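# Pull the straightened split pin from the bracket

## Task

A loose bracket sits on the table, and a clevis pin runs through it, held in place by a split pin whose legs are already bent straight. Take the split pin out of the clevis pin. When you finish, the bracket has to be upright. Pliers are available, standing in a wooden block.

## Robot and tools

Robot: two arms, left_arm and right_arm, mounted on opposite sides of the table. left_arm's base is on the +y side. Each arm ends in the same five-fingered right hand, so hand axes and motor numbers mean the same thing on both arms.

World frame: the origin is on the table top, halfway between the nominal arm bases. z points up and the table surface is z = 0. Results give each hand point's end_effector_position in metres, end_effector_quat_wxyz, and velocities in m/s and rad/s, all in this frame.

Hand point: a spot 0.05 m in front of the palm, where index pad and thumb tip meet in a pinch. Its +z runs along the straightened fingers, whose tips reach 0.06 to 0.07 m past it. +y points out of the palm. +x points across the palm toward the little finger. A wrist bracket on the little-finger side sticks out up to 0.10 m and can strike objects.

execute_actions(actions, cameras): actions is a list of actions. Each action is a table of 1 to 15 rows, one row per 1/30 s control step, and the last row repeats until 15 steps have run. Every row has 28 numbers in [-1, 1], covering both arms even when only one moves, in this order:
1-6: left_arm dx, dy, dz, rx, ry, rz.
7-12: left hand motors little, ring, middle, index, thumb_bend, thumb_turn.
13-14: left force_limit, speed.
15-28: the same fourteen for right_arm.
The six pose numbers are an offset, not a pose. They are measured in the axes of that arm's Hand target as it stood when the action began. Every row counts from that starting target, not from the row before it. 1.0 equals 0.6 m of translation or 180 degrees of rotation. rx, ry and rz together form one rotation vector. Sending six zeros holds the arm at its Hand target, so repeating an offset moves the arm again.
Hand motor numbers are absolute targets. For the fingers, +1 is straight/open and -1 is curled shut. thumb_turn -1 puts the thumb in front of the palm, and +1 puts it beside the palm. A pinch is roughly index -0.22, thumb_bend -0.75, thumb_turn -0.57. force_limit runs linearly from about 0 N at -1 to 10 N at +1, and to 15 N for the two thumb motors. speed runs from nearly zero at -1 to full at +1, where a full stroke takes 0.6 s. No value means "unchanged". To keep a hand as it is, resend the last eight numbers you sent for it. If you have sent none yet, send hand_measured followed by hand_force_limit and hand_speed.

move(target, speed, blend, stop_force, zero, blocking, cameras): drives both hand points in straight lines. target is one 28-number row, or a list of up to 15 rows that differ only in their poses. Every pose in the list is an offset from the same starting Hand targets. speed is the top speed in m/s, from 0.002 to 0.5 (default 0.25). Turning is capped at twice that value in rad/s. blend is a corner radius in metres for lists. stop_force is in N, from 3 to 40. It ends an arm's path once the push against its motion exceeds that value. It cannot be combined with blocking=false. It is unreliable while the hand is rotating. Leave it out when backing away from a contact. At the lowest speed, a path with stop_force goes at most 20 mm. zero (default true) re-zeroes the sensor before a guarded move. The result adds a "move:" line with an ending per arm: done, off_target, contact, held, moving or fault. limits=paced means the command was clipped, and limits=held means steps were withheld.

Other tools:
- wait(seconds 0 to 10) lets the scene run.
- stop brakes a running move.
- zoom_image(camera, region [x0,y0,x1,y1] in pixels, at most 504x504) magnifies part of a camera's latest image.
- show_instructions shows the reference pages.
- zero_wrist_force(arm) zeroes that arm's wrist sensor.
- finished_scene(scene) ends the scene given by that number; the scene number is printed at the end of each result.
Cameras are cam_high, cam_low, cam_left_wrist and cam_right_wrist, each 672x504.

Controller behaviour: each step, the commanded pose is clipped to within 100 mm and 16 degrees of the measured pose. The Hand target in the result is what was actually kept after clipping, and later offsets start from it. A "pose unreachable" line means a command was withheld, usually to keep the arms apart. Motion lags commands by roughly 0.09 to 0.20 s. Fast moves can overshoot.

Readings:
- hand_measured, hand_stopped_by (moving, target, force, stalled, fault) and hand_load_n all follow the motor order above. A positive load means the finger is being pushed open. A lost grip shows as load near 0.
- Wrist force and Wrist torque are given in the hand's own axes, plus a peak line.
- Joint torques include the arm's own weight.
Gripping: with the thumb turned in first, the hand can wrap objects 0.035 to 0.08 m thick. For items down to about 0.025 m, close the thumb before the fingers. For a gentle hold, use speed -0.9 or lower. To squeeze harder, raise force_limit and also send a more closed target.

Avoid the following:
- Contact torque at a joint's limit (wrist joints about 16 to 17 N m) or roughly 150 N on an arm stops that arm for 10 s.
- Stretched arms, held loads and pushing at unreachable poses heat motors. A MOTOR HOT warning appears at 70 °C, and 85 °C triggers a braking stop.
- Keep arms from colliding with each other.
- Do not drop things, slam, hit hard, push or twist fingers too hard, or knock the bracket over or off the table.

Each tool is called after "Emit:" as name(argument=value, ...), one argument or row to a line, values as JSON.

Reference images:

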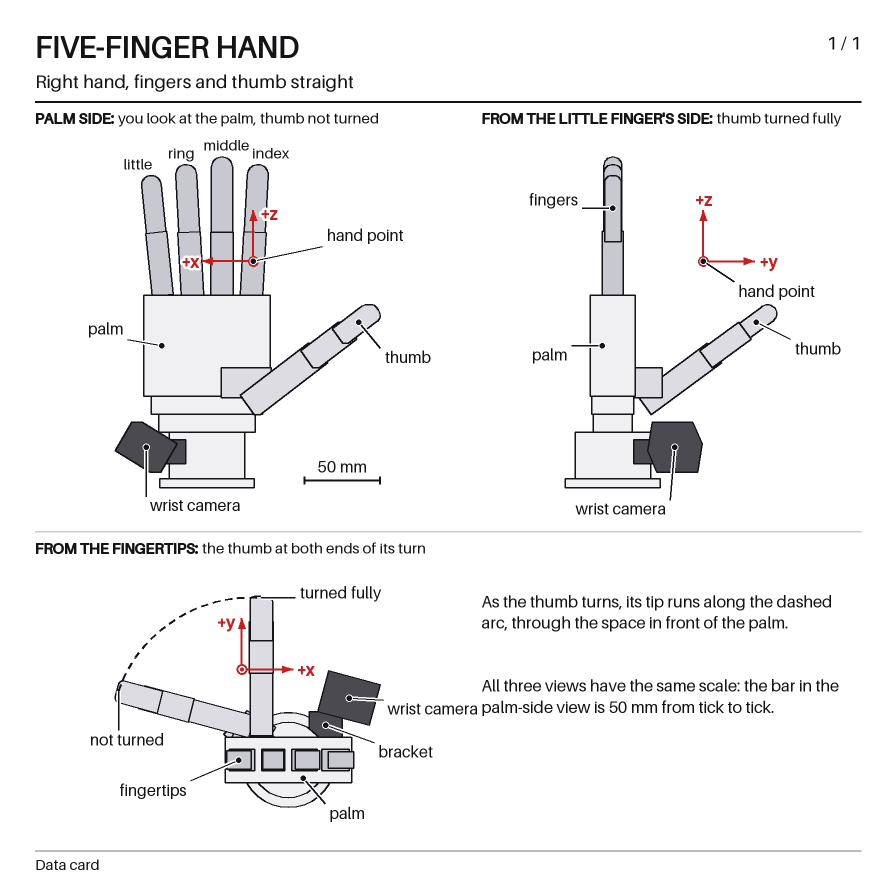

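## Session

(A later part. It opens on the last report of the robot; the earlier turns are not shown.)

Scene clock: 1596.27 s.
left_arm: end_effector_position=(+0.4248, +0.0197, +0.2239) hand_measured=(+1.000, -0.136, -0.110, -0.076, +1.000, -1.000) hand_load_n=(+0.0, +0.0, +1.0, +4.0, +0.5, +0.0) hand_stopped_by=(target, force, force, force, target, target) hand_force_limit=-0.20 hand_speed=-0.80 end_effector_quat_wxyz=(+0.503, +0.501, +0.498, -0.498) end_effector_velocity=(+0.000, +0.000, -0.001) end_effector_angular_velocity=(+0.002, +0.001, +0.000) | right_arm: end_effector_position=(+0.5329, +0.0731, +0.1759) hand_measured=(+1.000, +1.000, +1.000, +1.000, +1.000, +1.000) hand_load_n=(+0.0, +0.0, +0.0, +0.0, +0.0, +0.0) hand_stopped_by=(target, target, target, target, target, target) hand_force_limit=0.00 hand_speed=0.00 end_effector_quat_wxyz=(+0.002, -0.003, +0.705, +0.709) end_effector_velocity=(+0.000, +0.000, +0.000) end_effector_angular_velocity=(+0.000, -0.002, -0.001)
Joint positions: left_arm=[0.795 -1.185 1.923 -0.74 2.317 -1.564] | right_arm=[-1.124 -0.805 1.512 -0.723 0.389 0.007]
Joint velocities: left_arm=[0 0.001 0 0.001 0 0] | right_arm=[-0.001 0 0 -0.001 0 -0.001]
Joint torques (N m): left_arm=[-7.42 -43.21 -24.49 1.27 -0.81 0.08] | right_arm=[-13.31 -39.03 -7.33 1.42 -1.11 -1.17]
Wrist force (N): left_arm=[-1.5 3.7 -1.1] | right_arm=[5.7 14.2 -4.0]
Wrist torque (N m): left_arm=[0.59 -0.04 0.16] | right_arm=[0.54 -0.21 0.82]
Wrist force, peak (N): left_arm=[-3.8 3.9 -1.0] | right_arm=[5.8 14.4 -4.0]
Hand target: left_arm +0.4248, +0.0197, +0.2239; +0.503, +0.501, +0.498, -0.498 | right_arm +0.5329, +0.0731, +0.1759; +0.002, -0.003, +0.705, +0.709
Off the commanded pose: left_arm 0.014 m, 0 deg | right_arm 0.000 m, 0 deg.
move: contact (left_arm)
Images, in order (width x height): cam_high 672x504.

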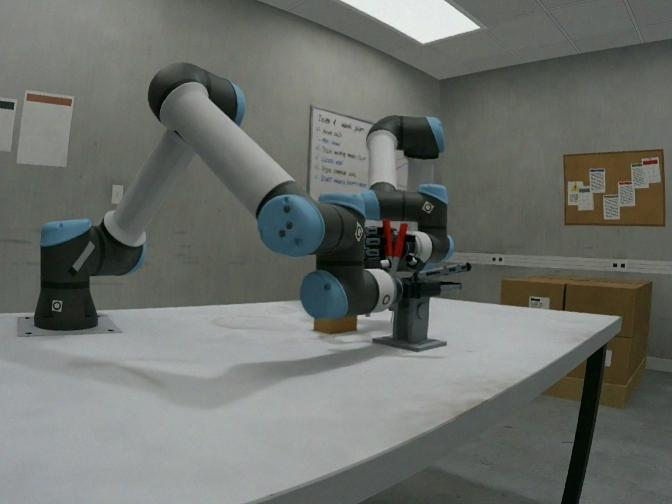

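Emit:
move(
  target=[-0.03,0,0,0,0,0,1,-0.92,-0.92,-0.92,1,-1,-0.2,-0.8,0,0,0,0,0,0,1,1,1,1,1,1,0,0],
  speed=0.06,
  cameras=[],
)

Emit:
move(
  target=[
    [0,0,0,0,0,0,1,-0.92,-0.92,-0.92,1,-1,-0.2,-0.8,0,0.012,0,0,0,0,1,1,1,1,1,1,0,0],
    [0,0,0,0,0,0,1,-0.92,-0.92,-0.92,1,-1,-0.2,-0.8,-0.0367,0.012,0,0,0,0,1,1,1,1,1,1,0,0],
  ],
  speed=0.04,
  cameras=[],
)

Emit:
move(
  target=[0,0,0,0,0,0,1,-0.92,-0.92,-0.92,1,-1,-0.2,-0.8,0,-0.025,0,0,0,0,1,1,1,1,1,1,0,0],
  speed=0.008,
  stop_force=10,
)

Emit:
zoom_image(
  camera="cam_low",
  region=[270, 150, 390, 250],
)

Emit:
zoom_image(
  camera="cam_high",
  region=[360, 220, 460, 340],
)

Scene clock: 1617.50 s.
left_arm: end_effector_position=(+0.4246, +0.0197, +0.2418) hand_measured=(+1.000, -0.136, -0.110, -0.076, +1.000, -1.000) hand_load_n=(+0.0, +0.0, +1.5, +3.0, +0.5, -1.5) hand_stopped_by=(target, force, force, force, target, target) hand_force_limit=-0.20 hand_speed=-0.80 end_effector_quat_wxyz=(+0.503, +0.501, +0.498, -0.498) end_effector_velocity=(+0.000, +0.001, +0.002) end_effector_angular_velocity=(+0.000, +0.000, +0.002) | right_arm: end_effector_position=(+0.5329, +0.0731, +0.1759) hand_measured=(+1.000, +1.000, +1.000, +1.000, +1.000, +1.000) hand_load_n=(+0.0, +0.0, +0.0, +0.0, +0.0, +0.0) hand_stopped_by=(target, target, target, target, target, target) hand_force_limit=0.00 hand_speed=0.00 end_effector_quat_wxyz=(+0.002, -0.003, +0.705, +0.709) end_effector_velocity=(+0.001, -0.001, +0.000) end_effector_angular_velocity=(+0.000, -0.001, -0.002)
Joint positions: left_arm=[0.795 -1.214 1.908 -0.695 2.316 -1.564] | right_arm=[-1.124 -0.805 1.512 -0.723 0.389 0.007]
Joint velocities: left_arm=[0 -0.004 -0.001 0.005 -0.002 0] | right_arm=[-0.001 0 0 0 0 -0.001]
Joint torques (N m): left_arm=[-8.96 -44.34 -24.31 1.03 -1.14 1.97] | right_arm=[-13.82 -38.84 -7 1.55 -0.91 -1.19]
Wrist force (N): left_arm=[0.8 3.8 -0.6] | right_arm=[5.9 14.1 -3.9]
Wrist torque (N m): left_arm=[0.58 -0.10 0.13] | right_arm=[0.51 -0.25 0.83]
Wrist force, peak (N): left_arm=[-1.9 4.1 -0.8] | right_arm=[5.9 14.3 -3.9]
Hand target: left_arm +0.4246, +0.0197, +0.2419; +0.503, +0.501, +0.498, -0.498 | right_arm +0.5329, +0.0731, +0.1759; +0.002, -0.003, +0.705, +0.709
Off the commanded pose: left_arm 0.000 m, 0 deg | right_arm 0.000 m, 0 deg.
move: done
No camera images: "cameras" was empty.

Scene clock: 1618.77 s.
left_arm: end_effector_position=(+0.4246, +0.0197, +0.2419) hand_measured=(+1.000, -0.136, -0.110, -0.076, +1.000, -1.000) hand_load_n=(+0.0, +0.0, +1.0, +3.0, +0.0, -1.5) hand_stopped_by=(target, force, force, force, target, target) hand_force_limit=-0.20 hand_speed=-0.80 end_effector_quat_wxyz=(+0.503, +0.501, +0.498, -0.498) end_effector_velocity=(+0.000, +0.000, +0.001) end_effector_angular_velocity=(-0.002, -0.002, +0.000) | right_arm: end_effector_position=(+0.5548, +0.0731, +0.1833) hand_measured=(+1.000, +1.000, +1.000, +1.000, +1.000, +1.000) hand_load_n=(+0.0, +0.0, +0.0, +0.0, +0.0, +0.0) hand_stopped_by=(target, target, target, target, target, target) hand_force_limit=0.00 hand_speed=0.00 end_effector_quat_wxyz=(+0.002, -0.003, +0.705, +0.709) end_effector_velocity=(+0.001, +0.000, +0.000) end_effector_angular_velocity=(+0.000, +0.000, +0.000)
Joint positions: left_arm=[0.795 -1.214 1.908 -0.695 2.316 -1.564] | right_arm=[-1.138 -0.782 1.443 -0.677 0.376 0.008]
Joint velocities: left_arm=[0 -0.001 0 -0.001 0 0] | right_arm=[-0.001 0.002 -0.003 0.002 -0.001 -0.001]
Joint torques (N m): left_arm=[-6.35 -45.08 -24.76 0.85 -0.01 2.81] | right_arm=[-12.98 -43.75 -24.39 1.1 -2.1 -2.02]
Wrist force (N): left_arm=[0.7 3.7 -0.7] | right_arm=[-0.1 -2.8 -1.1]
Wrist torque (N m): left_arm=[0.58 -0.08 0.12] | right_arm=[-0.55 0.02 -0.10]
Wrist force, peak (N): left_arm=[0.8 3.9 -0.8] | right_arm=[5.8 14.0 -4.0]
Hand target: left_arm +0.4246, +0.0197, +0.2419; +0.503, +0.501, +0.498, -0.498 | right_arm +0.5549, +0.0731, +0.1833; +0.002, -0.003, +0.705, +0.709
Off the commanded pose: left_arm 0.000 m, 0 deg | right_arm 0.000 m, 0 deg.
move: done
No camera images: "cameras" was empty.

Scene clock: 1620.83 s.
left_arm: end_effector_position=(+0.4246, +0.0197, +0.2419) hand_measured=(+1.000, -0.136, -0.110, -0.076, +1.000, -1.000) hand_load_n=(+0.0, +0.0, +1.5, +3.5, +0.5, -1.0) hand_stopped_by=(target, force, force, force, target, target) hand_force_limit=-0.20 hand_speed=-0.80 end_effector_quat_wxyz=(+0.503, +0.501, +0.498, -0.498) end_effector_velocity=(+0.000, +0.000, +0.000) end_effector_angular_velocity=(+0.000, +0.000, +0.000) | right_arm: end_effector_position=(+0.5549, +0.0731, +0.1763) hand_measured=(+1.000, +1.000, +1.000, +1.000, +1.000, +1.000) hand_load_n=(+0.0, +0.0, +0.0, +0.0, +0.0, +0.0) hand_stopped_by=(target, target, target, target, target, target) hand_force_limit=0.00 hand_speed=0.00 end_effector_quat_wxyz=(+0.002, -0.003, +0.705, +0.709) end_effector_velocity=(+0.000, +0.000, +0.000) end_effector_angular_velocity=(+0.000, -0.003, +0.001)
Joint positions: left_arm=[0.795 -1.214 1.908 -0.695 2.316 -1.564] | right_arm=[-1.138 -0.771 1.445 -0.689 0.376 0.007]
Joint velocities: left_arm=[0 -0.001 0 0 0 0] | right_arm=[0.001 0 0 -0.001 0 -0.002]
Joint torques (N m): left_arm=[-6.51 -43.92 -23.49 0.81 1.22 3.02] | right_arm=[-4.03 -52.24 -17.13 1.7 -1.6 -1.92]
Wrist force (N): left_arm=[0.7 3.6 -0.6] | right_arm=[0.1 4.7 0.5]
Wrist torque (N m): left_arm=[0.56 -0.08 0.12] | right_arm=[-0.27 -0.07 0.27]
Wrist force, peak (N): left_arm=[1.0 4.0 -0.6] | right_arm=[-0.3 12.6 -6.5]
Hand target: left_arm +0.4246, +0.0197, +0.2419; +0.503, +0.501, +0.498, -0.498 | right_arm +0.5549, +0.0731, +0.1763; +0.002, -0.003, +0.705, +0.709
Off the commanded pose: left_arm 0.000 m, 0 deg | right_arm 0.008 m, 0 deg.
move: contact (right_arm)
camera_calibration:
cam_left_wrist: T_world_to_cam=[[0.973932, -0.0454119, -0.222247, -0.350806], [0.215734, 0.488237, 0.845626, -0.301653], [0.0701078, -0.871529, 0.485306, -0.0131425], [0, 0, 0, 1]] pos_world=[0.407659, 0.119893, 0.183498]
cam_right_wrist: T_world_to_cam=[[-0.324862, -0.0346201, 0.945128, 0.0104612], [0.819688, -0.508808, 0.263108, -0.46183], [0.47178, 0.860183, 0.19367, -0.242609], [0, 0, 0, 1]] pos_world=[0.496413, -0.0259328, 0.15861]

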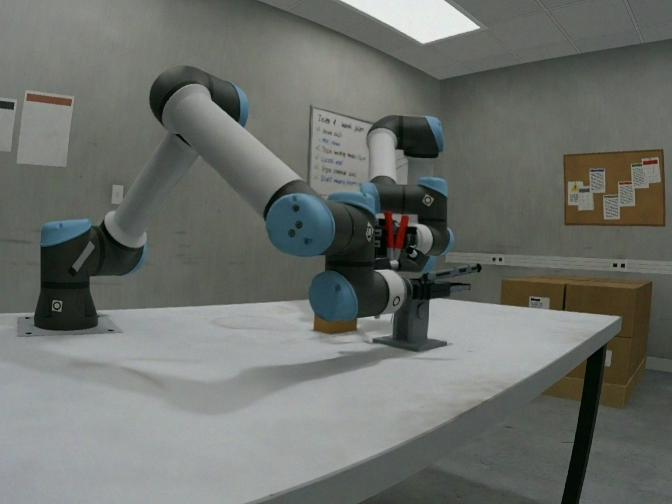

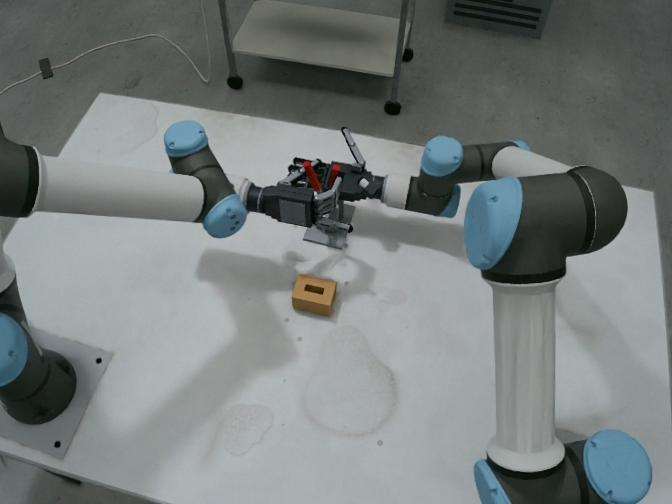

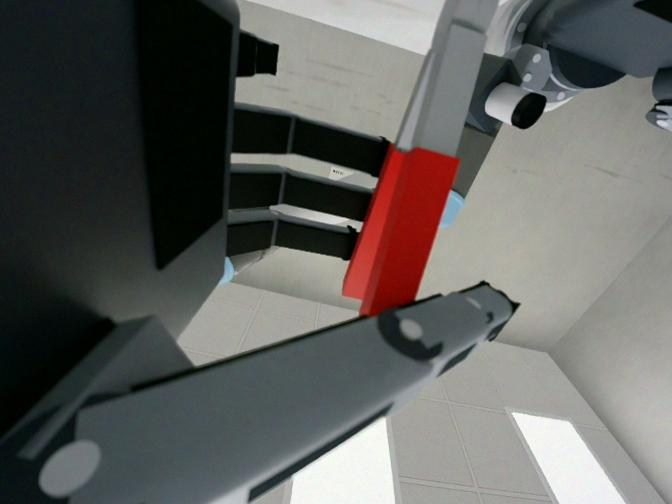

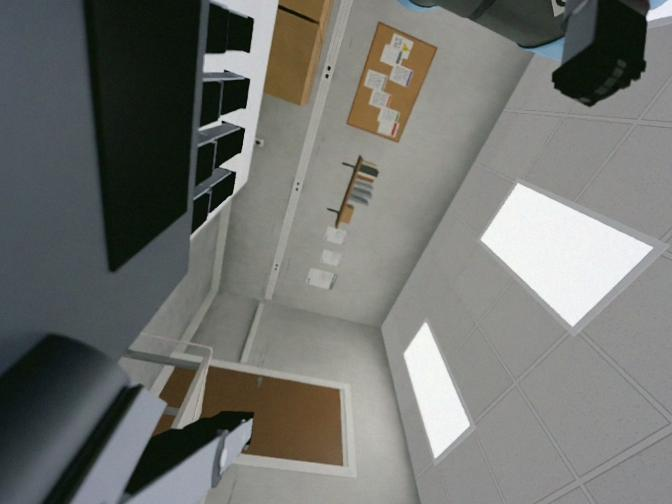

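Scaled by 4.200 from the camera's 672x504 image, which has a finer 960x720 frame.

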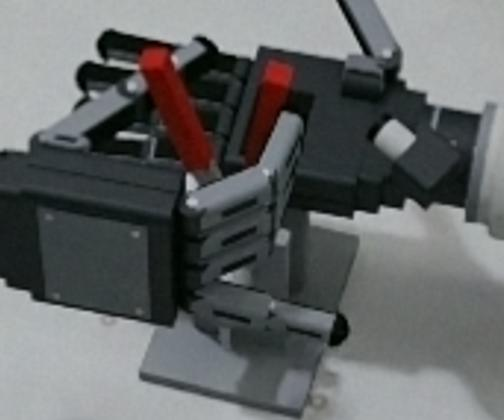

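Scaled by 4.200 from the camera's 672x504 image, which has a finer 960x720 frame.

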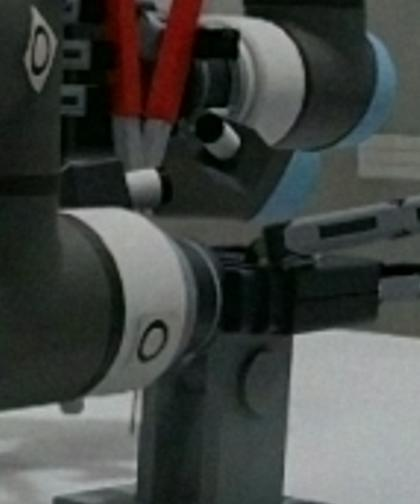

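Emit:
move(
  target=[0,0.0137,0.0058,0,0,0,1,-0.92,-0.92,-0.92,1,-1,-0.2,-0.8,0,-0.008,0,0,0,0,1,1,1,1,1,1,0,0],
  speed=0.006,
  stop_force=10,
  cameras=[],
)

Emit:
move(
  target=[0.058,0,0,0,0,0,1,-0.92,-0.92,-0.92,1,-1,-0.2,-0.8,0,0,0,0,0,0,1,1,1,1,1,1,0,0],
  speed=0.01,
  stop_force=3,
  cameras=["cam_high"],
)

Emit:
zoom_image(
  camera="cam_high",
  region=[360, 220, 460, 340],
)

Scene clock: 1629.73 s.
left_arm: end_effector_position=(+0.4329, +0.0163, +0.2420) hand_measured=(+1.000, -0.136, -0.110, -0.076, +1.000, -1.000) hand_load_n=(+0.0, +0.0, +1.0, +3.0, +0.5, -1.0) hand_stopped_by=(target, force, force, force, target, target) hand_force_limit=-0.20 hand_speed=-0.80 end_effector_quat_wxyz=(+0.503, +0.501, +0.498, -0.498) end_effector_velocity=(+0.000, +0.000, +0.000) end_effector_angular_velocity=(+0.000, +0.000, +0.000) | right_arm: end_effector_position=(+0.5550, +0.0731, +0.1761) hand_measured=(+1.000, +1.000, +1.000, +1.000, +1.000, +1.000) hand_load_n=(+0.0, +0.0, +0.0, +0.0, +0.0, +0.0) hand_stopped_by=(target, target, target, target, target, target) hand_force_limit=0.00 hand_speed=0.00 end_effector_quat_wxyz=(+0.002, -0.003, +0.705, +0.709) end_effector_velocity=(+0.000, +0.000, +0.000) end_effector_angular_velocity=(+0.000, +0.001, +0.000)
Joint positions: left_arm=[0.803 -1.197 1.881 -0.686 2.324 -1.564] | right_arm=[-1.138 -0.771 1.445 -0.69 0.376 0.007]
Joint velocities: left_arm=[0 -0.001 0 0.001 0 0] | right_arm=[0 0 0 0.001 0 0]
Joint torques (N m): left_arm=[12.31 -30.13 -25.22 0.76 1.19 1.34] | right_arm=[10.22 -43.3 -4.58 1.55 -1.24 -2.24]
Wrist force (N): left_arm=[0.9 3.7 -0.5] | right_arm=[2.1 16.6 -8.1]
Wrist torque (N m): left_arm=[0.59 -0.13 0.14] | right_arm=[0.96 0.24 1.03]
Wrist force, peak (N): left_arm=[0.9 4.1 -0.7] | right_arm=[2.3 20.4 -11.1]
Hand target: left_arm +0.4329, +0.0163, +0.2420; +0.503, +0.501, +0.498, -0.498 | right_arm +0.5550, +0.0731, +0.1761; +0.002, -0.003, +0.705, +0.709
Off the commanded pose: left_arm 0.000 m, 0 deg | right_arm 0.005 m, 0 deg.
move: contact (right_arm)
No camera images: "cameras" was empty.

Scene clock: 1634.20 s.
left_arm: end_effector_position=(+0.4331, +0.0162, +0.2099) hand_measured=(+1.000, -0.136, -0.110, -0.076, +1.000, -1.000) hand_load_n=(+0.0, +0.0, +1.5, +3.5, +0.5, -0.5) hand_stopped_by=(target, force, force, force, target, target) hand_force_limit=-0.20 hand_speed=-0.80 end_effector_quat_wxyz=(+0.503, +0.501, +0.498, -0.498) end_effector_velocity=(+0.000, +0.000, +0.001) end_effector_angular_velocity=(-0.001, -0.001, +0.000) | right_arm: end_effector_position=(+0.5550, +0.0731, +0.1761) hand_measured=(+1.000, +1.000, +1.000, +1.000, +1.000, +1.000) hand_load_n=(+0.0, +0.0, +0.0, +0.0, +0.0, +0.0) hand_stopped_by=(target, target, target, target, target, target) hand_force_limit=0.00 hand_speed=0.00 end_effector_quat_wxyz=(+0.002, -0.003, +0.705, +0.709) end_effector_velocity=(+0.000, +0.000, +0.000) end_effector_angular_velocity=(+0.000, +0.000, +0.000)
Joint positions: left_arm=[0.803 -1.144 1.907 -0.765 2.325 -1.564] | right_arm=[-1.138 -0.771 1.445 -0.69 0.376 0.007]
Joint velocities: left_arm=[0 -0.001 0 -0.001 0 0] | right_arm=[0 0 0 0.001 0 0]
Joint torques (N m): left_arm=[8.9 -43.92 -23.94 1.25 1.05 2.2] | right_arm=[10.66 -43.01 -6.66 1.49 -1.22 -2.3]
Wrist force (N): left_arm=[-1.3 3.7 -0.7] | right_arm=[2.1 16.7 -7.8]
Wrist torque (N m): left_arm=[0.60 -0.07 0.14] | right_arm=[0.95 0.23 1.03]
Wrist force, peak (N): left_arm=[-3.9 4.1 -0.1] | right_arm=[2.1 16.9 -7.8]
Hand target: left_arm +0.4331, +0.0162, +0.2099; +0.503, +0.501, +0.498, -0.498 | right_arm +0.5550, +0.0731, +0.1761; +0.002, -0.003, +0.705, +0.709
Off the commanded pose: left_arm 0.003 m, 0 deg | right_arm 0.000 m, 0 deg.
move: contact (left_arm)
Images, in order (width x height): cam_high 672x504.

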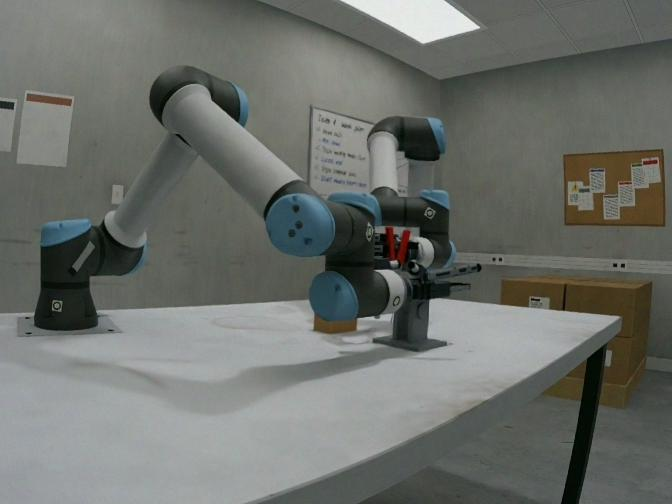

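Scaled by 4.200 from the camera's 672x504 image, which has a finer 960x720 frame.

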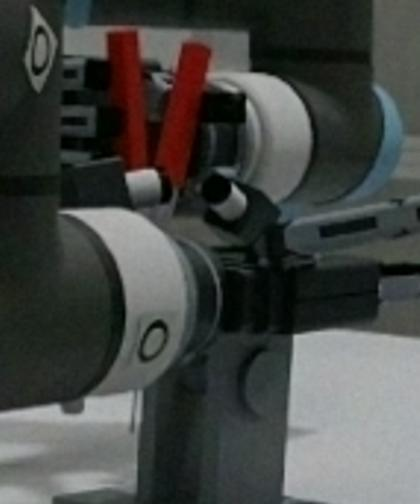

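Emit:
move(
  target=[
    [-0.055,0,0,0,0,0,1,-0.92,-0.92,-0.92,1,-1,-0.2,-0.8,0,0,0,0,0,0,1,1,1,1,1,1,0,0],
    [-0.055,0,-0.011,0,0,0,1,-0.92,-0.92,-0.92,1,-1,-0.2,-0.8,0,0,0,0,0,0,1,1,1,1,1,1,0,0],
  ],
  speed=0.06,
)

Emit:
zoom_image(
  camera="cam_low",
  region=[240, 100, 400, 220],
)

Emit:
zoom_image(
  camera="cam_high",
  region=[320, 160, 500, 340],
)

Emit:
zoom_image(
  camera="cam_right_wrist",
  region=[120, 80, 560, 480],
)

Scene clock: 1656.30 s.
left_arm: end_effector_position=(+0.4328, +0.0227, +0.2429) hand_measured=(+1.000, -0.136, -0.110, -0.076, +1.000, -1.000) hand_load_n=(+0.0, +0.0, +1.0, +3.0, +0.5, -1.5) hand_stopped_by=(target, force, force, force, target, target) hand_force_limit=-0.20 hand_speed=-0.80 end_effector_quat_wxyz=(+0.503, +0.501, +0.498, -0.498) end_effector_velocity=(+0.000, +0.002, +0.002) end_effector_angular_velocity=(-0.001, -0.001, +0.000) | right_arm: end_effector_position=(+0.5550, +0.0731, +0.1761) hand_measured=(+1.000, +1.000, +1.000, +1.000, +1.000, +1.000) hand_load_n=(+0.0, +0.0, +0.0, +0.0, +0.0, +0.0) hand_stopped_by=(target, target, target, target, target, target) hand_force_limit=0.00 hand_speed=0.00 end_effector_quat_wxyz=(+0.002, -0.003, +0.705, +0.709) end_effector_velocity=(+0.000, +0.000, +0.000) end_effector_angular_velocity=(+0.000, +0.000, +0.000)
Joint positions: left_arm=[0.812 -1.205 1.89 -0.687 2.334 -1.564] | right_arm=[-1.138 -0.771 1.445 -0.69 0.376 0.007]
Joint velocities: left_arm=[0.003 -0.005 0.002 0.002 0.002 0] | right_arm=[0 0 0 0 0 -0.001]
Joint torques (N m): left_arm=[12.59 -45.02 -8.09 0.92 1.28 2.82] | right_arm=[10.04 -42.45 -9 1.59 -1.25 -2.26]
Wrist force (N): left_arm=[0.5 3.4 -0.7] | right_arm=[2.2 16.7 -7.9]
Wrist torque (N m): left_arm=[0.55 -0.06 0.11] | right_arm=[0.96 0.23 1.03]
Wrist force, peak (N): left_arm=[-1.3 4.1 -0.5] | right_arm=[2.1 16.8 -7.9]
Hand target: left_arm +0.4328, +0.0229, +0.2429; +0.503, +0.501, +0.498, -0.498 | right_arm +0.5550, +0.0731, +0.1761; +0.002, -0.003, +0.705, +0.709
Off the commanded pose: left_arm 0.000 m, 0 deg | right_arm 0.000 m, 0 deg.
move: done
camera_calibration:
cam_left_wrist: T_world_to_cam=[[0.973948, -0.0454315, -0.222175, -0.358485], [0.215679, 0.488251, 0.845632, -0.305619], [0.0700588, -0.87152, 0.48533, -0.0115972], [0, 0, 0, 1]] pos_world=[0.415874, 0.122825, 0.184424]
cam_right_wrist: T_world_to_cam=[[-0.325118, -0.0347283, 0.945036, 0.0108882], [0.819627, -0.50882, 0.263275, -0.461767], [0.47171, 0.860172, 0.193891, -0.242597], [0, 0, 0, 1]] pos_world=[0.496452, -0.0259037, 0.158319]

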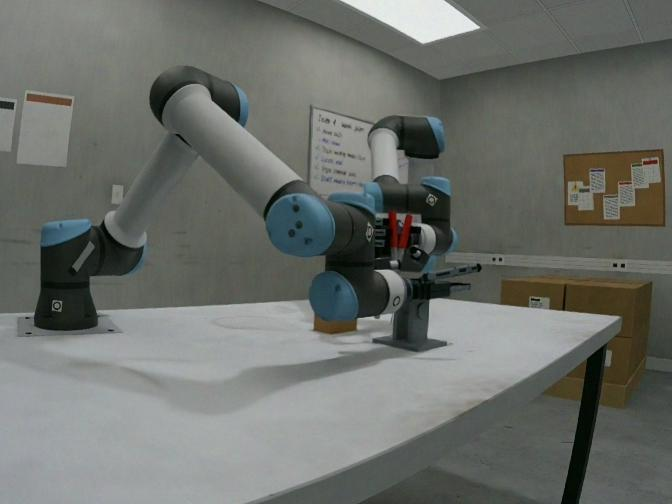

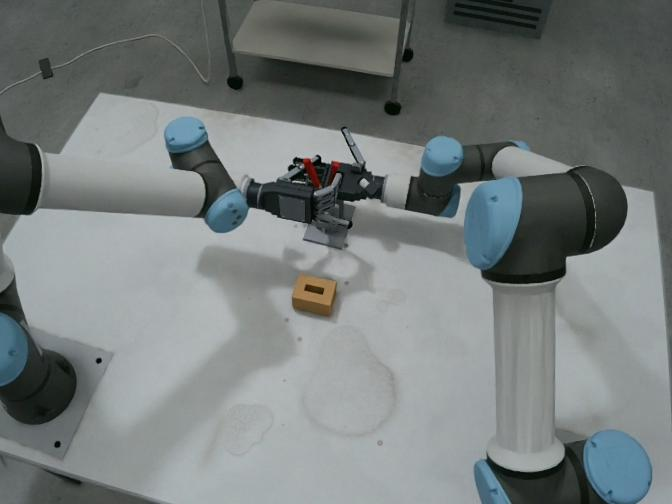

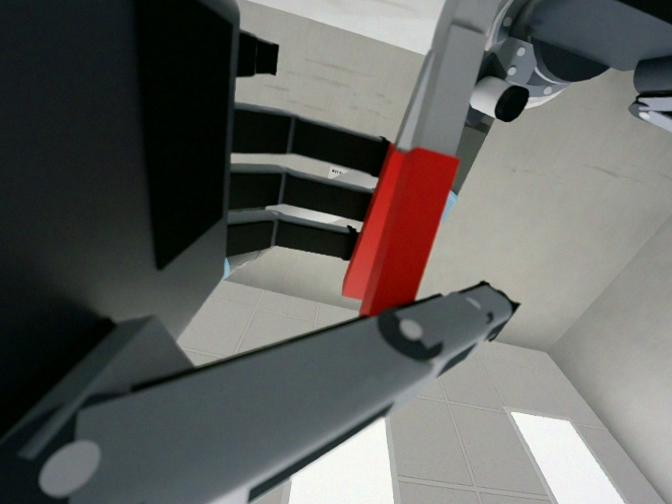

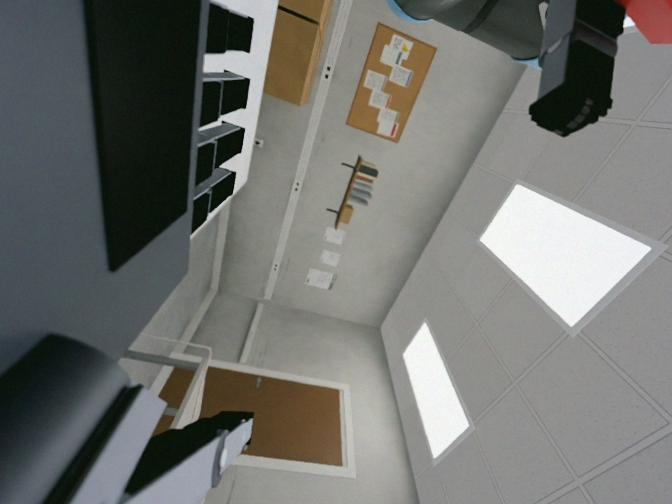

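Scaled by 3.150 from the camera's 672x504 image, which has a finer 960x720 frame.

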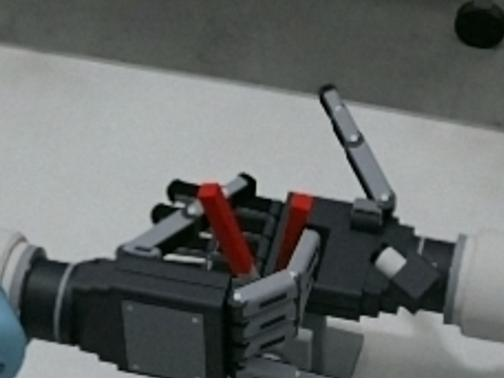

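Scaled by 2.800 from the camera's 672x504 image, which has a finer 960x720 frame.

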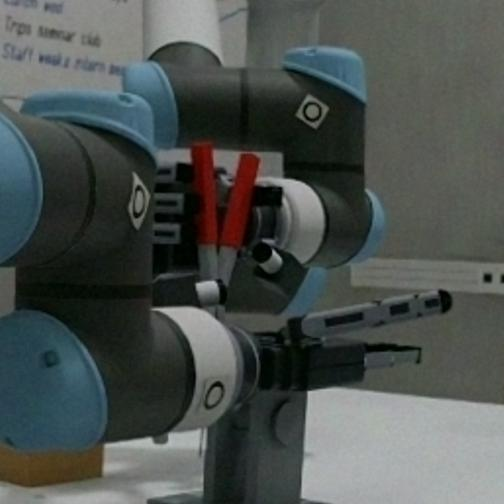

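Scaled by 1.145 from the camera's 672x504 image, which has a finer 960x720 frame.

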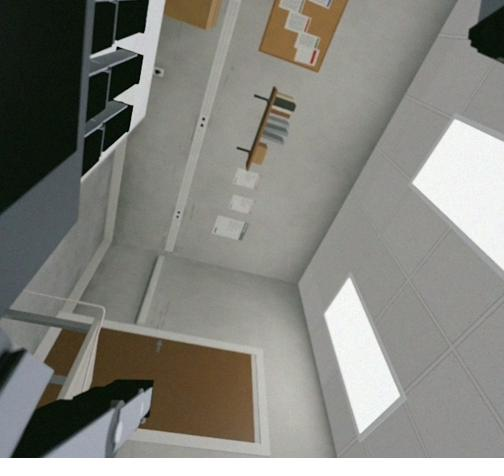

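Emit:
zoom_image(
  camera="cam_left_wrist",
  region=[380, 0, 580, 150],
)

Emit:
move(
  target=[0.05,0,0,0,0,0,1,-0.92,-0.92,-0.92,1,-1,-0.2,-0.8,0,0,0,0,0,0,1,1,1,1,1,1,0,0],
  speed=0.012,
  stop_force=3,
)

Emit:
zoom_image(
  camera="cam_left_wrist",
  region=[380, 0, 580, 150],
)

Emit:
zoom_image(
  camera="cam_high",
  region=[360, 220, 460, 340],
)

Scaled by 2.520 from the camera's 672x504 image, which has a finer 960x720 frame.

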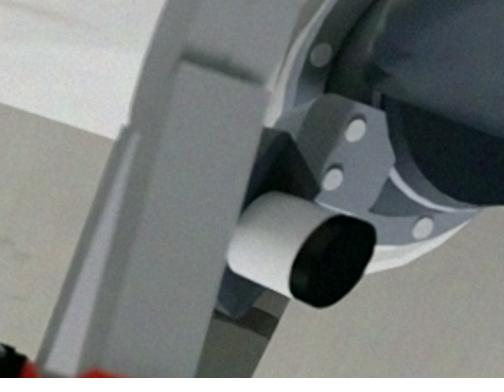

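Scene clock: 1664.07 s.
left_arm: end_effector_position=(+0.4330, +0.0229, +0.2239) hand_measured=(+1.000, -0.136, -0.110, -0.076, +1.000, -1.000) hand_load_n=(+0.0, +0.0, +1.5, +3.0, +0.5, +0.0) hand_stopped_by=(target, force, force, force, target, target) hand_force_limit=-0.20 hand_speed=-0.80 end_effector_quat_wxyz=(+0.503, +0.501, +0.498, -0.498) end_effector_velocity=(+0.000, +0.000, -0.002) end_effector_angular_velocity=(+0.002, +0.003, +0.000) | right_arm: end_effector_position=(+0.5550, +0.0731, +0.1761) hand_measured=(+1.000, +1.000, +1.000, +1.000, +1.000, +1.000) hand_load_n=(+0.0, +0.0, +0.0, +0.0, +0.0, +0.0) hand_stopped_by=(target, target, target, target, target, target) hand_force_limit=0.00 hand_speed=0.00 end_effector_quat_wxyz=(+0.002, -0.003, +0.705, +0.709) end_effector_velocity=(+0.000, +0.000, +0.000) end_effector_angular_velocity=(+0.001, -0.002, +0.001)
Joint positions: left_arm=[0.813 -1.174 1.907 -0.734 2.334 -1.564] | right_arm=[-1.138 -0.771 1.445 -0.69 0.376 0.007]
Joint velocities: left_arm=[0 0.003 0 0 0 0] | right_arm=[0.001 0 0 -0.002 0 0]
Joint torques (N m): left_arm=[9.12 -44.19 -22.54 0.99 0.86 2.22] | right_arm=[9.77 -42.12 -12.22 1.49 -1.25 -2.15]
Wrist force (N): left_arm=[-1.1 4.1 -1.2] | right_arm=[2.1 16.8 -7.7]
Wrist torque (N m): left_arm=[0.66 -0.03 0.16] | right_arm=[0.96 0.22 1.03]
Wrist force, peak (N): left_arm=[-3.7 4.2 -0.6] | right_arm=[2.1 16.9 -8.0]
Hand target: left_arm +0.4330, +0.0229, +0.2239; +0.503, +0.501, +0.498, -0.498 | right_arm +0.5550, +0.0731, +0.1761; +0.002, -0.003, +0.705, +0.709
Off the commanded pose: left_arm 0.011 m, 0 deg | right_arm 0.000 m, 0 deg.
move: contact (left_arm)
camera_calibration:
cam_left_wrist: T_world_to_cam=[[0.973967, -0.0454202, -0.222094, -0.362858], [0.215603, 0.488249, 0.845652, -0.289715], [0.0700274, -0.871521, 0.485331, -0.00225184], [0, 0, 0, 1]] pos_world=[0.416033, 0.12301, 0.165503]
cam_right_wrist: T_world_to_cam=[[-0.325118, -0.0347283, 0.945036, 0.0108883], [0.819627, -0.50882, 0.263275, -0.461767], [0.47171, 0.860172, 0.193891, -0.242597], [0, 0, 0, 1]] pos_world=[0.496452, -0.0259037, 0.158319]

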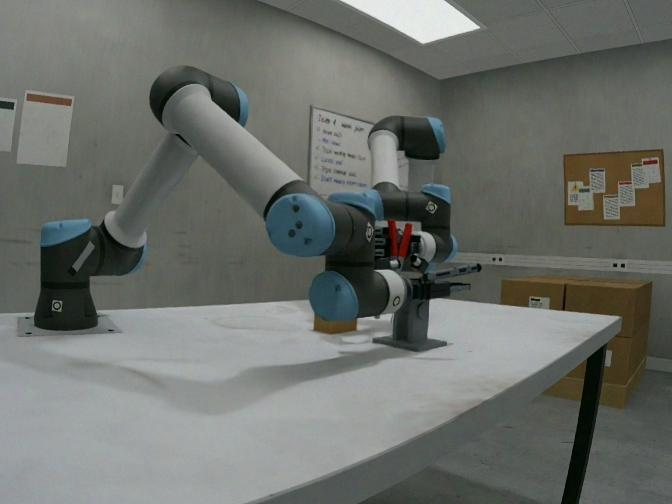

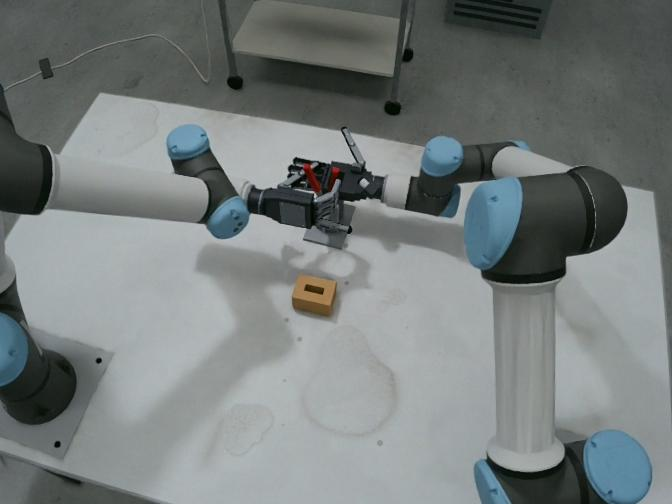

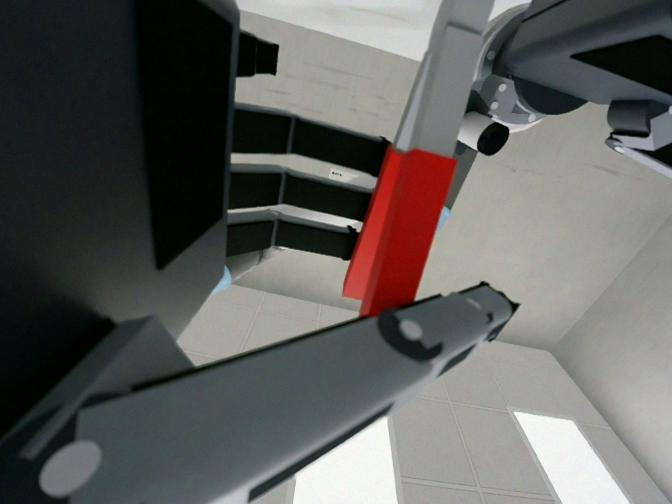

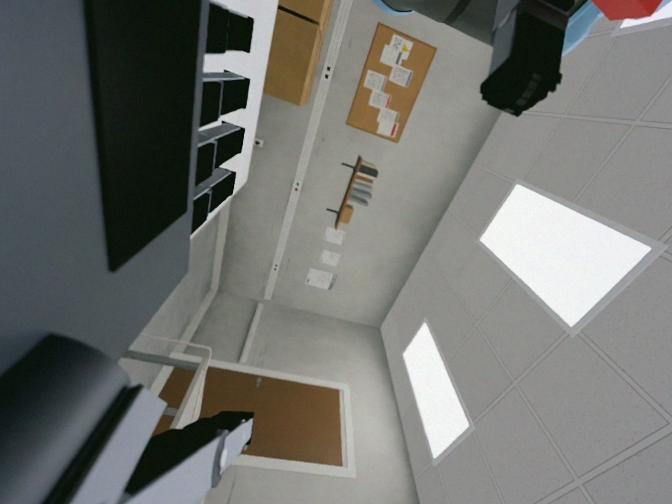

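Scaled by 2.520 from the camera's 672x504 image, which has a finer 960x720 frame.

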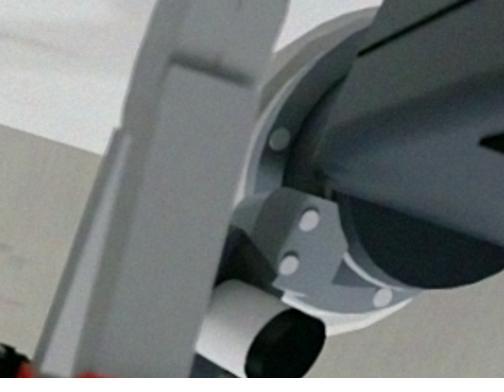

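Scaled by 4.200 from the camera's 672x504 image, which has a finer 960x720 frame.

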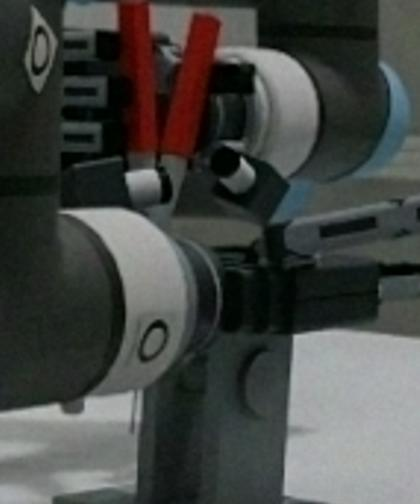

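Emit:
move(
  target=[
    [-0.01,0,0,0,0,0,1,-0.92,-0.92,-0.92,1,-1,-0.2,-0.8,0,0,0,0,0,0,1,1,1,1,1,1,0,0],
    [-0.01,0,-0.005,0,0,0,1,-0.92,-0.92,-0.92,1,-1,-0.2,-0.8,0,0,0,0,0,0,1,1,1,1,1,1,0,0],
  ],
  speed=0.03,
  cameras=[],
)

Emit:
move(
  target=[0.03,0,0,0,0,0,1,-0.92,-0.92,-0.92,1,-1,-0.2,-0.8,0,0,0,0,0,0,1,1,1,1,1,1,0,0],
  speed=0.012,
  stop_force=3,
  cameras=[],
)

Scene clock: 1676.63 s.
left_arm: end_effector_position=(+0.4329, +0.0256, +0.2299) hand_measured=(+1.000, -0.136, -0.110, -0.076, +1.000, -1.000) hand_load_n=(+0.0, +0.0, +1.0, +2.5, +0.5, -1.0) hand_stopped_by=(target, force, force, force, target, target) hand_force_limit=-0.20 hand_speed=-0.80 end_effector_quat_wxyz=(+0.503, +0.501, +0.498, -0.498) end_effector_velocity=(+0.000, +0.002, +0.000) end_effector_angular_velocity=(+0.000, +0.000, +0.000) | right_arm: end_effector_position=(+0.5550, +0.0731, +0.1761) hand_measured=(+1.000, +1.000, +1.000, +1.000, +1.000, +1.000) hand_load_n=(+0.0, +0.0, +0.0, +0.0, +0.0, +0.0) hand_stopped_by=(target, target, target, target, target, target) hand_force_limit=0.00 hand_speed=0.00 end_effector_quat_wxyz=(+0.002, -0.003, +0.705, +0.709) end_effector_velocity=(+0.000, +0.000, +0.000) end_effector_angular_velocity=(+0.000, -0.001, +0.000)
Joint positions: left_arm=[0.817 -1.187 1.906 -0.721 2.339 -1.564] | right_arm=[-1.138 -0.771 1.445 -0.69 0.376 0.007]
Joint velocities: left_arm=[0.003 -0.002 0.003 -0.001 0.003 0] | right_arm=[0 0 0 0 0 0]
Joint torques (N m): left_arm=[12.35 -45.8 -8.58 1.02 1.19 0.37] | right_arm=[10.45 -41.92 -14.52 1.54 -1.04 -2.2]
Wrist force (N): left_arm=[0.9 3.8 -0.9] | right_arm=[2.3 16.7 -7.7]
Wrist torque (N m): left_arm=[0.62 -0.09 0.14] | right_arm=[0.96 0.20 1.04]
Wrist force, peak (N): left_arm=[-1.2 4.2 -1.0] | right_arm=[2.2 16.9 -7.9]
Hand target: left_arm +0.4329, +0.0259, +0.2299; +0.503, +0.501, +0.498, -0.498 | right_arm +0.5550, +0.0731, +0.1761; +0.002, -0.003, +0.705, +0.709
Off the commanded pose: left_arm 0.000 m, 0 deg | right_arm 0.000 m, 0 deg.
move: done
No camera images: "cameras" was empty.

Scene clock: 1678.40 s.
left_arm: end_effector_position=(+0.4330, +0.0259, +0.2236) hand_measured=(+1.000, -0.136, -0.110, -0.076, +1.000, -1.000) hand_load_n=(+0.0, +0.0, +2.0, +3.0, +0.5, +0.0) hand_stopped_by=(target, force, force, force, target, target) hand_force_limit=-0.20 hand_speed=-0.80 end_effector_quat_wxyz=(+0.503, +0.501, +0.498, -0.498) end_effector_velocity=(+0.000, +0.000, +0.002) end_effector_angular_velocity=(-0.003, -0.003, +0.001) | right_arm: end_effector_position=(+0.5550, +0.0731, +0.1761) hand_measured=(+1.000, +1.000, +1.000, +1.000, +1.000, +1.000) hand_load_n=(+0.0, +0.0, +0.0, +0.0, +0.0, +0.0) hand_stopped_by=(target, target, target, target, target, target) hand_force_limit=0.00 hand_speed=0.00 end_effector_quat_wxyz=(+0.002, -0.003, +0.705, +0.709) end_effector_velocity=(+0.000, +0.000, +0.000) end_effector_angular_velocity=(+0.000, +0.001, +0.000)
Joint positions: left_arm=[0.817 -1.176 1.911 -0.736 2.339 -1.564] | right_arm=[-1.138 -0.771 1.445 -0.69 0.376 0.007]
Joint velocities: left_arm=[0 -0.001 0 -0.004 0 0] | right_arm=[0 0 0 0 0.001 0.001]
Joint torques (N m): left_arm=[8.09 -44.38 -24.13 1.15 1.15 2.57] | right_arm=[10.48 -42.03 -16.03 1.48 -1.03 -2.23]
Wrist force (N): left_arm=[-1.1 4.0 -0.9] | right_arm=[2.0 16.6 -7.9]
Wrist torque (N m): left_arm=[0.62 -0.04 0.16] | right_arm=[0.94 0.24 1.02]
Wrist force, peak (N): left_arm=[-4.0 4.0 -0.8] | right_arm=[2.1 16.8 -7.8]
Hand target: left_arm +0.4330, +0.0259, +0.2236; +0.503, +0.501, +0.498, -0.498 | right_arm +0.5550, +0.0731, +0.1761; +0.002, -0.003, +0.705, +0.709
Off the commanded pose: left_arm 0.012 m, 0 deg | right_arm 0.000 m, 0 deg.
move: contact (left_arm)
No camera images: "cameras" was empty.

Emit:
move(
  target=[
    [-0.01,0,0,0,0,0,1,-0.92,-0.92,-0.92,1,-1,-0.2,-0.8,0,0,0,0,0,0,1,1,1,1,1,1,0,0],
    [-0.01,0,0.01,0,0,0,1,-0.92,-0.92,-0.92,1,-1,-0.2,-0.8,0,0,0,0,0,0,1,1,1,1,1,1,0,0],
  ],
  speed=0.03,
  cameras=[],
)

Emit:
move(
  target=[0.04,0,0,0,0,0,1,-0.92,-0.92,-0.92,1,-1,-0.2,-0.8,0,0,0,0,0,0,1,1,1,1,1,1,0,0],
  speed=0.012,
  stop_force=3,
  cameras=[],
)

Scene clock: 1685.23 s.
left_arm: end_effector_position=(+0.4329, +0.0201, +0.2296) hand_measured=(+1.000, -0.136, -0.110, -0.076, +1.000, -1.000) hand_load_n=(+0.0, +0.0, +2.0, +2.5, +0.5, -1.0) hand_stopped_by=(target, force, force, force, target, target) hand_force_limit=-0.20 hand_speed=-0.80 end_effector_quat_wxyz=(+0.503, +0.501, +0.498, -0.498) end_effector_velocity=(+0.000, -0.002, +0.001) end_effector_angular_velocity=(+0.000, +0.000, -0.001) | right_arm: end_effector_position=(+0.5550, +0.0731, +0.1761) hand_measured=(+1.000, +1.000, +1.000, +1.000, +1.000, +1.000) hand_load_n=(+0.0, +0.0, +0.0, +0.0, +0.0, +0.0) hand_stopped_by=(target, target, target, target, target, target) hand_force_limit=0.00 hand_speed=0.00 end_effector_quat_wxyz=(+0.002, -0.003, +0.705, +0.709) end_effector_velocity=(-0.001, +0.001, +0.000) end_effector_angular_velocity=(+0.000, -0.002, +0.001)
Joint positions: left_arm=[0.808 -1.181 1.898 -0.718 2.33 -1.564] | right_arm=[-1.138 -0.771 1.445 -0.69 0.376 0.007]
Joint velocities: left_arm=[-0.003 0 -0.003 0.003 -0.002 0] | right_arm=[0.001 0 0 -0.001 0 -0.001]
Joint torques (N m): left_arm=[-7.19 -29.12 -25.76 0.79 -1.57 -0.16] | right_arm=[10.03 -41.67 -17.91 1.53 -0.92 -2.27]
Wrist force (N): left_arm=[0.5 3.9 -1.0] | right_arm=[2.2 16.7 -7.7]
Wrist torque (N m): left_arm=[0.64 -0.03 0.12] | right_arm=[0.95 0.22 1.03]
Wrist force, peak (N): left_arm=[-1.2 4.2 -1.2] | right_arm=[2.1 16.9 -7.8]
Hand target: left_arm +0.4330, +0.0199, +0.2296; +0.503, +0.501, +0.498, -0.498 | right_arm +0.5550, +0.0731, +0.1761; +0.002, -0.003, +0.705, +0.709
Off the commanded pose: left_arm 0.000 m, 0 deg | right_arm 0.000 m, 0 deg.
move: done
No camera images: "cameras" was empty.

Scene clock: 1687.00 s.
left_arm: end_effector_position=(+0.4330, +0.0198, +0.2233) hand_measured=(+1.000, -0.136, -0.110, -0.076, +1.000, -1.000) hand_load_n=(+0.0, +0.0, +2.0, +2.5, +0.5, +0.0) hand_stopped_by=(target, force, force, force, target, target) hand_force_limit=-0.20 hand_speed=-0.80 end_effector_quat_wxyz=(+0.503, +0.501, +0.498, -0.498) end_effector_velocity=(+0.000, +0.000, +0.000) end_effector_angular_velocity=(+0.000, +0.000, +0.000) | right_arm: end_effector_position=(+0.5550, +0.0731, +0.1761) hand_measured=(+1.000, +1.000, +1.000, +1.000, +1.000, +1.000) hand_load_n=(+0.0, +0.0, +0.0, +0.0, +0.0, +0.0) hand_stopped_by=(target, target, target, target, target, target) hand_force_limit=0.00 hand_speed=0.00 end_effector_quat_wxyz=(+0.002, -0.003, +0.705, +0.709) end_effector_velocity=(+0.000, +0.000, +0.001) end_effector_angular_velocity=(+0.001, -0.003, -0.001)
Joint positions: left_arm=[0.808 -1.17 1.903 -0.734 2.33 -1.564] | right_arm=[-1.138 -0.771 1.445 -0.69 0.376 0.007]
Joint velocities: left_arm=[0 -0.001 0 0.001 0 0] | right_arm=[-0.001 -0.001 0 -0.001 0 -0.002]
Joint torques (N m): left_arm=[-5.8 -43.64 -23.87 1.31 -0.43 1.66] | right_arm=[9.67 -41.8 -17.81 1.57 -0.88 -2.25]
Wrist force (N): left_arm=[-1.3 3.8 -0.9] | right_arm=[2.1 16.7 -7.8]
Wrist torque (N m): left_arm=[0.61 -0.03 0.15] | right_arm=[0.96 0.23 1.02]
Wrist force, peak (N): left_arm=[-4.3 3.8 -0.6] | right_arm=[2.2 16.7 -7.8]
Hand target: left_arm +0.4330, +0.0198, +0.2233; +0.503, +0.501, +0.498, -0.498 | right_arm +0.5550, +0.0731, +0.1761; +0.002, -0.003, +0.705, +0.709
Off the commanded pose: left_arm 0.018 m, 0 deg | right_arm 0.000 m, 0 deg.
move: contact (left_arm)
No camera images: "cameras" was empty.

Emit:
move(
  target=[
    [-0.01,0,0,0,0,0,1,-0.92,-0.92,-0.92,1,-1,-0.2,-0.8,0,0,0,0,0,0,1,1,1,1,1,1,0,0],
    [-0.01,0,0.006,0,0,0,1,-0.92,-0.92,-0.92,1,-1,-0.2,-0.8,0,0,0,0,0,0,1,1,1,1,1,1,0,0],
  ],
  speed=0.03,
  cameras=[],
)

Emit:
move(
  target=[0.05,0,0,0,0,0,1,-0.92,-0.92,-0.92,1,-1,-0.2,-0.8,0,0,0,0,0,0,1,1,1,1,1,1,0,0],
  speed=0.012,
  stop_force=3,
  cameras=[],
)

Scene clock: 1694.80 s.
left_arm: end_effector_position=(+0.4329, +0.0165, +0.2293) hand_measured=(+1.000, -0.136, -0.110, -0.076, +1.000, -1.000) hand_load_n=(+0.0, +0.0, +2.0, +2.5, +0.5, -1.0) hand_stopped_by=(target, force, force, force, target, target) hand_force_limit=-0.20 hand_speed=-0.80 end_effector_quat_wxyz=(+0.503, +0.501, +0.498, -0.498) end_effector_velocity=(+0.000, -0.002, +0.000) end_effector_angular_velocity=(+0.000, +0.000, +0.000) | right_arm: end_effector_position=(+0.5550, +0.0731, +0.1761) hand_measured=(+1.000, +1.000, +1.000, +1.000, +1.000, +1.000) hand_load_n=(+0.0, +0.0, +0.0, +0.0, +0.0, +0.0) hand_stopped_by=(target, target, target, target, target, target) hand_force_limit=0.00 hand_speed=0.00 end_effector_quat_wxyz=(+0.002, -0.003, +0.705, +0.709) end_effector_velocity=(+0.000, +0.000, +0.000) end_effector_angular_velocity=(+0.000, -0.001, +0.000)
Joint positions: left_arm=[0.803 -1.177 1.893 -0.717 2.325 -1.564] | right_arm=[-1.138 -0.771 1.445 -0.69 0.376 0.007]
Joint velocities: left_arm=[-0.003 0.002 -0.003 0.001 -0.003 0] | right_arm=[0 0 0 0 0 -0.001]
Joint torques (N m): left_arm=[-7.07 -27.89 -27.77 1.15 -1.09 -0.43] | right_arm=[9.93 -41.51 -17.86 1.6 -0.82 -2.26]
Wrist force (N): left_arm=[0.7 3.6 -0.8] | right_arm=[2.0 16.7 -7.7]
Wrist torque (N m): left_arm=[0.58 -0.07 0.12] | right_arm=[0.96 0.24 1.02]
Wrist force, peak (N): left_arm=[-1.3 4.2 -0.8] | right_arm=[2.3 16.8 -7.8]
Hand target: left_arm +0.4330, +0.0162, +0.2293; +0.503, +0.501, +0.498, -0.498 | right_arm +0.5550, +0.0731, +0.1761; +0.002, -0.003, +0.705, +0.709
Off the commanded pose: left_arm 0.000 m, 0 deg | right_arm 0.000 m, 0 deg.
move: done
No camera images: "cameras" was empty.

Scene clock: 1698.27 s.
left_arm: end_effector_position=(+0.4332, +0.0162, +0.1993) hand_measured=(+1.000, -0.136, -0.110, -0.076, +1.000, -1.000) hand_load_n=(+0.0, +0.0, +3.5, +1.5, +0.5, -3.0) hand_stopped_by=(target, force, force, force, target, target) hand_force_limit=-0.20 hand_speed=-0.80 end_effector_quat_wxyz=(+0.503, +0.501, +0.498, -0.498) end_effector_velocity=(+0.000, +0.000, +0.000) end_effector_angular_velocity=(-0.001, -0.001, +0.000) | right_arm: end_effector_position=(+0.5550, +0.0731, +0.1761) hand_measured=(+1.000, +1.000, +1.000, +1.000, +1.000, +1.000) hand_load_n=(+0.0, +0.0, +0.0, +0.0, +0.0, +0.0) hand_stopped_by=(target, target, target, target, target, target) hand_force_limit=0.00 hand_speed=0.00 end_effector_quat_wxyz=(+0.002, -0.003, +0.705, +0.709) end_effector_velocity=(+0.000, +0.000, +0.000) end_effector_angular_velocity=(+0.001, -0.002, +0.000)
Joint positions: left_arm=[0.803 -1.125 1.915 -0.791 2.325 -1.564] | right_arm=[-1.138 -0.771 1.445 -0.69 0.376 0.007]
Joint velocities: left_arm=[0 0 0 -0.001 0 0] | right_arm=[0 0 0 -0.001 0 -0.001]
Joint torques (N m): left_arm=[11.36 -28.79 -7.7 -3.66 1.04 -0.03] | right_arm=[9.41 -41.04 -17.23 1.53 -0.72 -2.26]
Wrist force (N): left_arm=[-1.3 3.6 0.9] | right_arm=[2.2 16.6 -7.9]
Wrist torque (N m): left_arm=[0.62 -0.23 0.09] | right_arm=[0.95 0.22 1.02]
Wrist force, peak (N): left_arm=[0.6 4.1 -1.0] | right_arm=[2.1 16.6 -8.0]
Hand target: left_arm +0.4332, +0.0162, +0.1993; +0.503, +0.501, +0.498, -0.498 | right_arm +0.5550, +0.0731, +0.1761; +0.002, -0.003, +0.705, +0.709
Off the commanded pose: left_arm 0.000 m, 0 deg | right_arm 0.000 m, 0 deg.
move: done
No camera images: "cameras" was empty.

Emit:
move(
  target=[
    [-0.055,0,0,0,0,0,1,-0.92,-0.92,-0.92,1,-1,-0.2,-0.8,0,0,0,0,0,0,1,1,1,1,1,1,0,0],
    [-0.055,0,-0.022,0,0,0,1,-0.92,-0.92,-0.92,1,-1,-0.2,-0.8,0,0,0,0,0,0,1,1,1,1,1,1,0,0],
  ],
  speed=0.05,
  cameras=[],
)

Emit:
move(
  target=[0.05,0,0,0,0,0,1,-0.92,-0.92,-0.92,1,-1,-0.2,-0.8,0,0,0,0,0,0,1,1,1,1,1,1,0,0],
  speed=0.012,
  stop_force=3,
  cameras=[],
)

Scene clock: 1710.50 s.
left_arm: end_effector_position=(+0.4329, +0.0292, +0.2323) hand_measured=(+1.000, -0.136, -0.110, -0.076, +1.000, -1.000) hand_load_n=(+0.0, +0.0, +2.5, +2.0, +0.5, -1.0) hand_stopped_by=(target, force, force, force, target, target) hand_force_limit=-0.20 hand_speed=-0.80 end_effector_quat_wxyz=(+0.503, +0.501, +0.498, -0.498) end_effector_velocity=(+0.000, +0.002, +0.000) end_effector_angular_velocity=(+0.000, +0.000, +0.000) | right_arm: end_effector_position=(+0.5550, +0.0731, +0.1761) hand_measured=(+1.000, +1.000, +1.000, +1.000, +1.000, +1.000) hand_load_n=(+0.0, +0.0, +0.0, +0.0, +0.0, +0.0) hand_stopped_by=(target, target, target, target, target, target) hand_force_limit=0.00 hand_speed=0.00 end_effector_quat_wxyz=(+0.002, -0.003, +0.705, +0.709) end_effector_velocity=(+0.000, -0.001, +0.000) end_effector_angular_velocity=(+0.000, +0.000, -0.001)
Joint positions: left_arm=[0.822 -1.194 1.909 -0.717 2.344 -1.564] | right_arm=[-1.138 -0.771 1.445 -0.69 0.376 0.007]
Joint velocities: left_arm=[0.003 -0.001 0.003 -0.001 0.003 0] | right_arm=[-0.001 0 0 0.001 0 -0.001]
Joint torques (N m): left_arm=[11.99 -45.28 -7.39 -4.48 1.06 2.78] | right_arm=[9.99 -40.62 -17.17 1.59 -0.54 -2.29]
Wrist force (N): left_arm=[0.7 3.5 -0.9] | right_arm=[2.0 16.5 -7.6]
Wrist torque (N m): left_arm=[0.59 -0.06 0.13] | right_arm=[0.92 0.24 1.01]
Wrist force, peak (N): left_arm=[0.8 4.0 -1.0] | right_arm=[2.2 16.7 -8.0]
Hand target: left_arm +0.4329, +0.0294, +0.2323; +0.503, +0.501, +0.498, -0.498 | right_arm +0.5550, +0.0731, +0.1761; +0.002, -0.003, +0.705, +0.709
Off the commanded pose: left_arm 0.000 m, 0 deg | right_arm 0.000 m, 0 deg.
move: done
No camera images: "cameras" was empty.

Scene clock: 1712.67 s.
left_arm: end_effector_position=(+0.4330, +0.0294, +0.2208) hand_measured=(+1.000, -0.136, -0.110, -0.076, +1.000, -1.000) hand_load_n=(+0.0, +0.0, +3.0, +3.5, +0.5, +0.0) hand_stopped_by=(target, force, force, force, target, target) hand_force_limit=-0.20 hand_speed=-0.80 end_effector_quat_wxyz=(+0.503, +0.501, +0.498, -0.498) end_effector_velocity=(+0.000, +0.000, +0.001) end_effector_angular_velocity=(-0.001, -0.001, -0.001) | right_arm: end_effector_position=(+0.5550, +0.0731, +0.1761) hand_measured=(+1.000, +1.000, +1.000, +1.000, +1.000, +1.000) hand_load_n=(+0.0, +0.0, +0.0, -0.5, +0.0, +0.0) hand_stopped_by=(target, target, target, target, target, target) hand_force_limit=0.00 hand_speed=0.00 end_effector_quat_wxyz=(+0.002, -0.003, +0.705, +0.709) end_effector_velocity=(+0.000, +0.000, +0.000) end_effector_angular_velocity=(+0.000, +0.001, -0.001)
Joint positions: left_arm=[0.823 -1.175 1.919 -0.745 2.345 -1.564] | right_arm=[-1.138 -0.771 1.445 -0.69 0.376 0.007]
Joint velocities: left_arm=[0 -0.002 0 0.001 0.001 0] | right_arm=[-0.001 0 0 0.001 0 0]
Joint torques (N m): left_arm=[9.5 -43.94 -23.08 1.36 0.79 2.37] | right_arm=[9.78 -40.43 -17.22 1.54 -0.65 -2.34]
Wrist force (N): left_arm=[-1.4 3.9 -0.9] | right_arm=[2.0 16.4 -7.8]
Wrist torque (N m): left_arm=[0.63 -0.04 0.14] | right_arm=[0.92 0.25 1.01]
Wrist force, peak (N): left_arm=[-3.3 3.9 -1.1] | right_arm=[2.1 16.8 -7.8]
Hand target: left_arm +0.4330, +0.0294, +0.2208; +0.503, +0.501, +0.498, -0.498 | right_arm +0.5550, +0.0731, +0.1761; +0.002, -0.003, +0.705, +0.709
Off the commanded pose: left_arm 0.019 m, 0 deg | right_arm 0.000 m, 0 deg.
move: contact (left_arm)
No camera images: "cameras" was empty.


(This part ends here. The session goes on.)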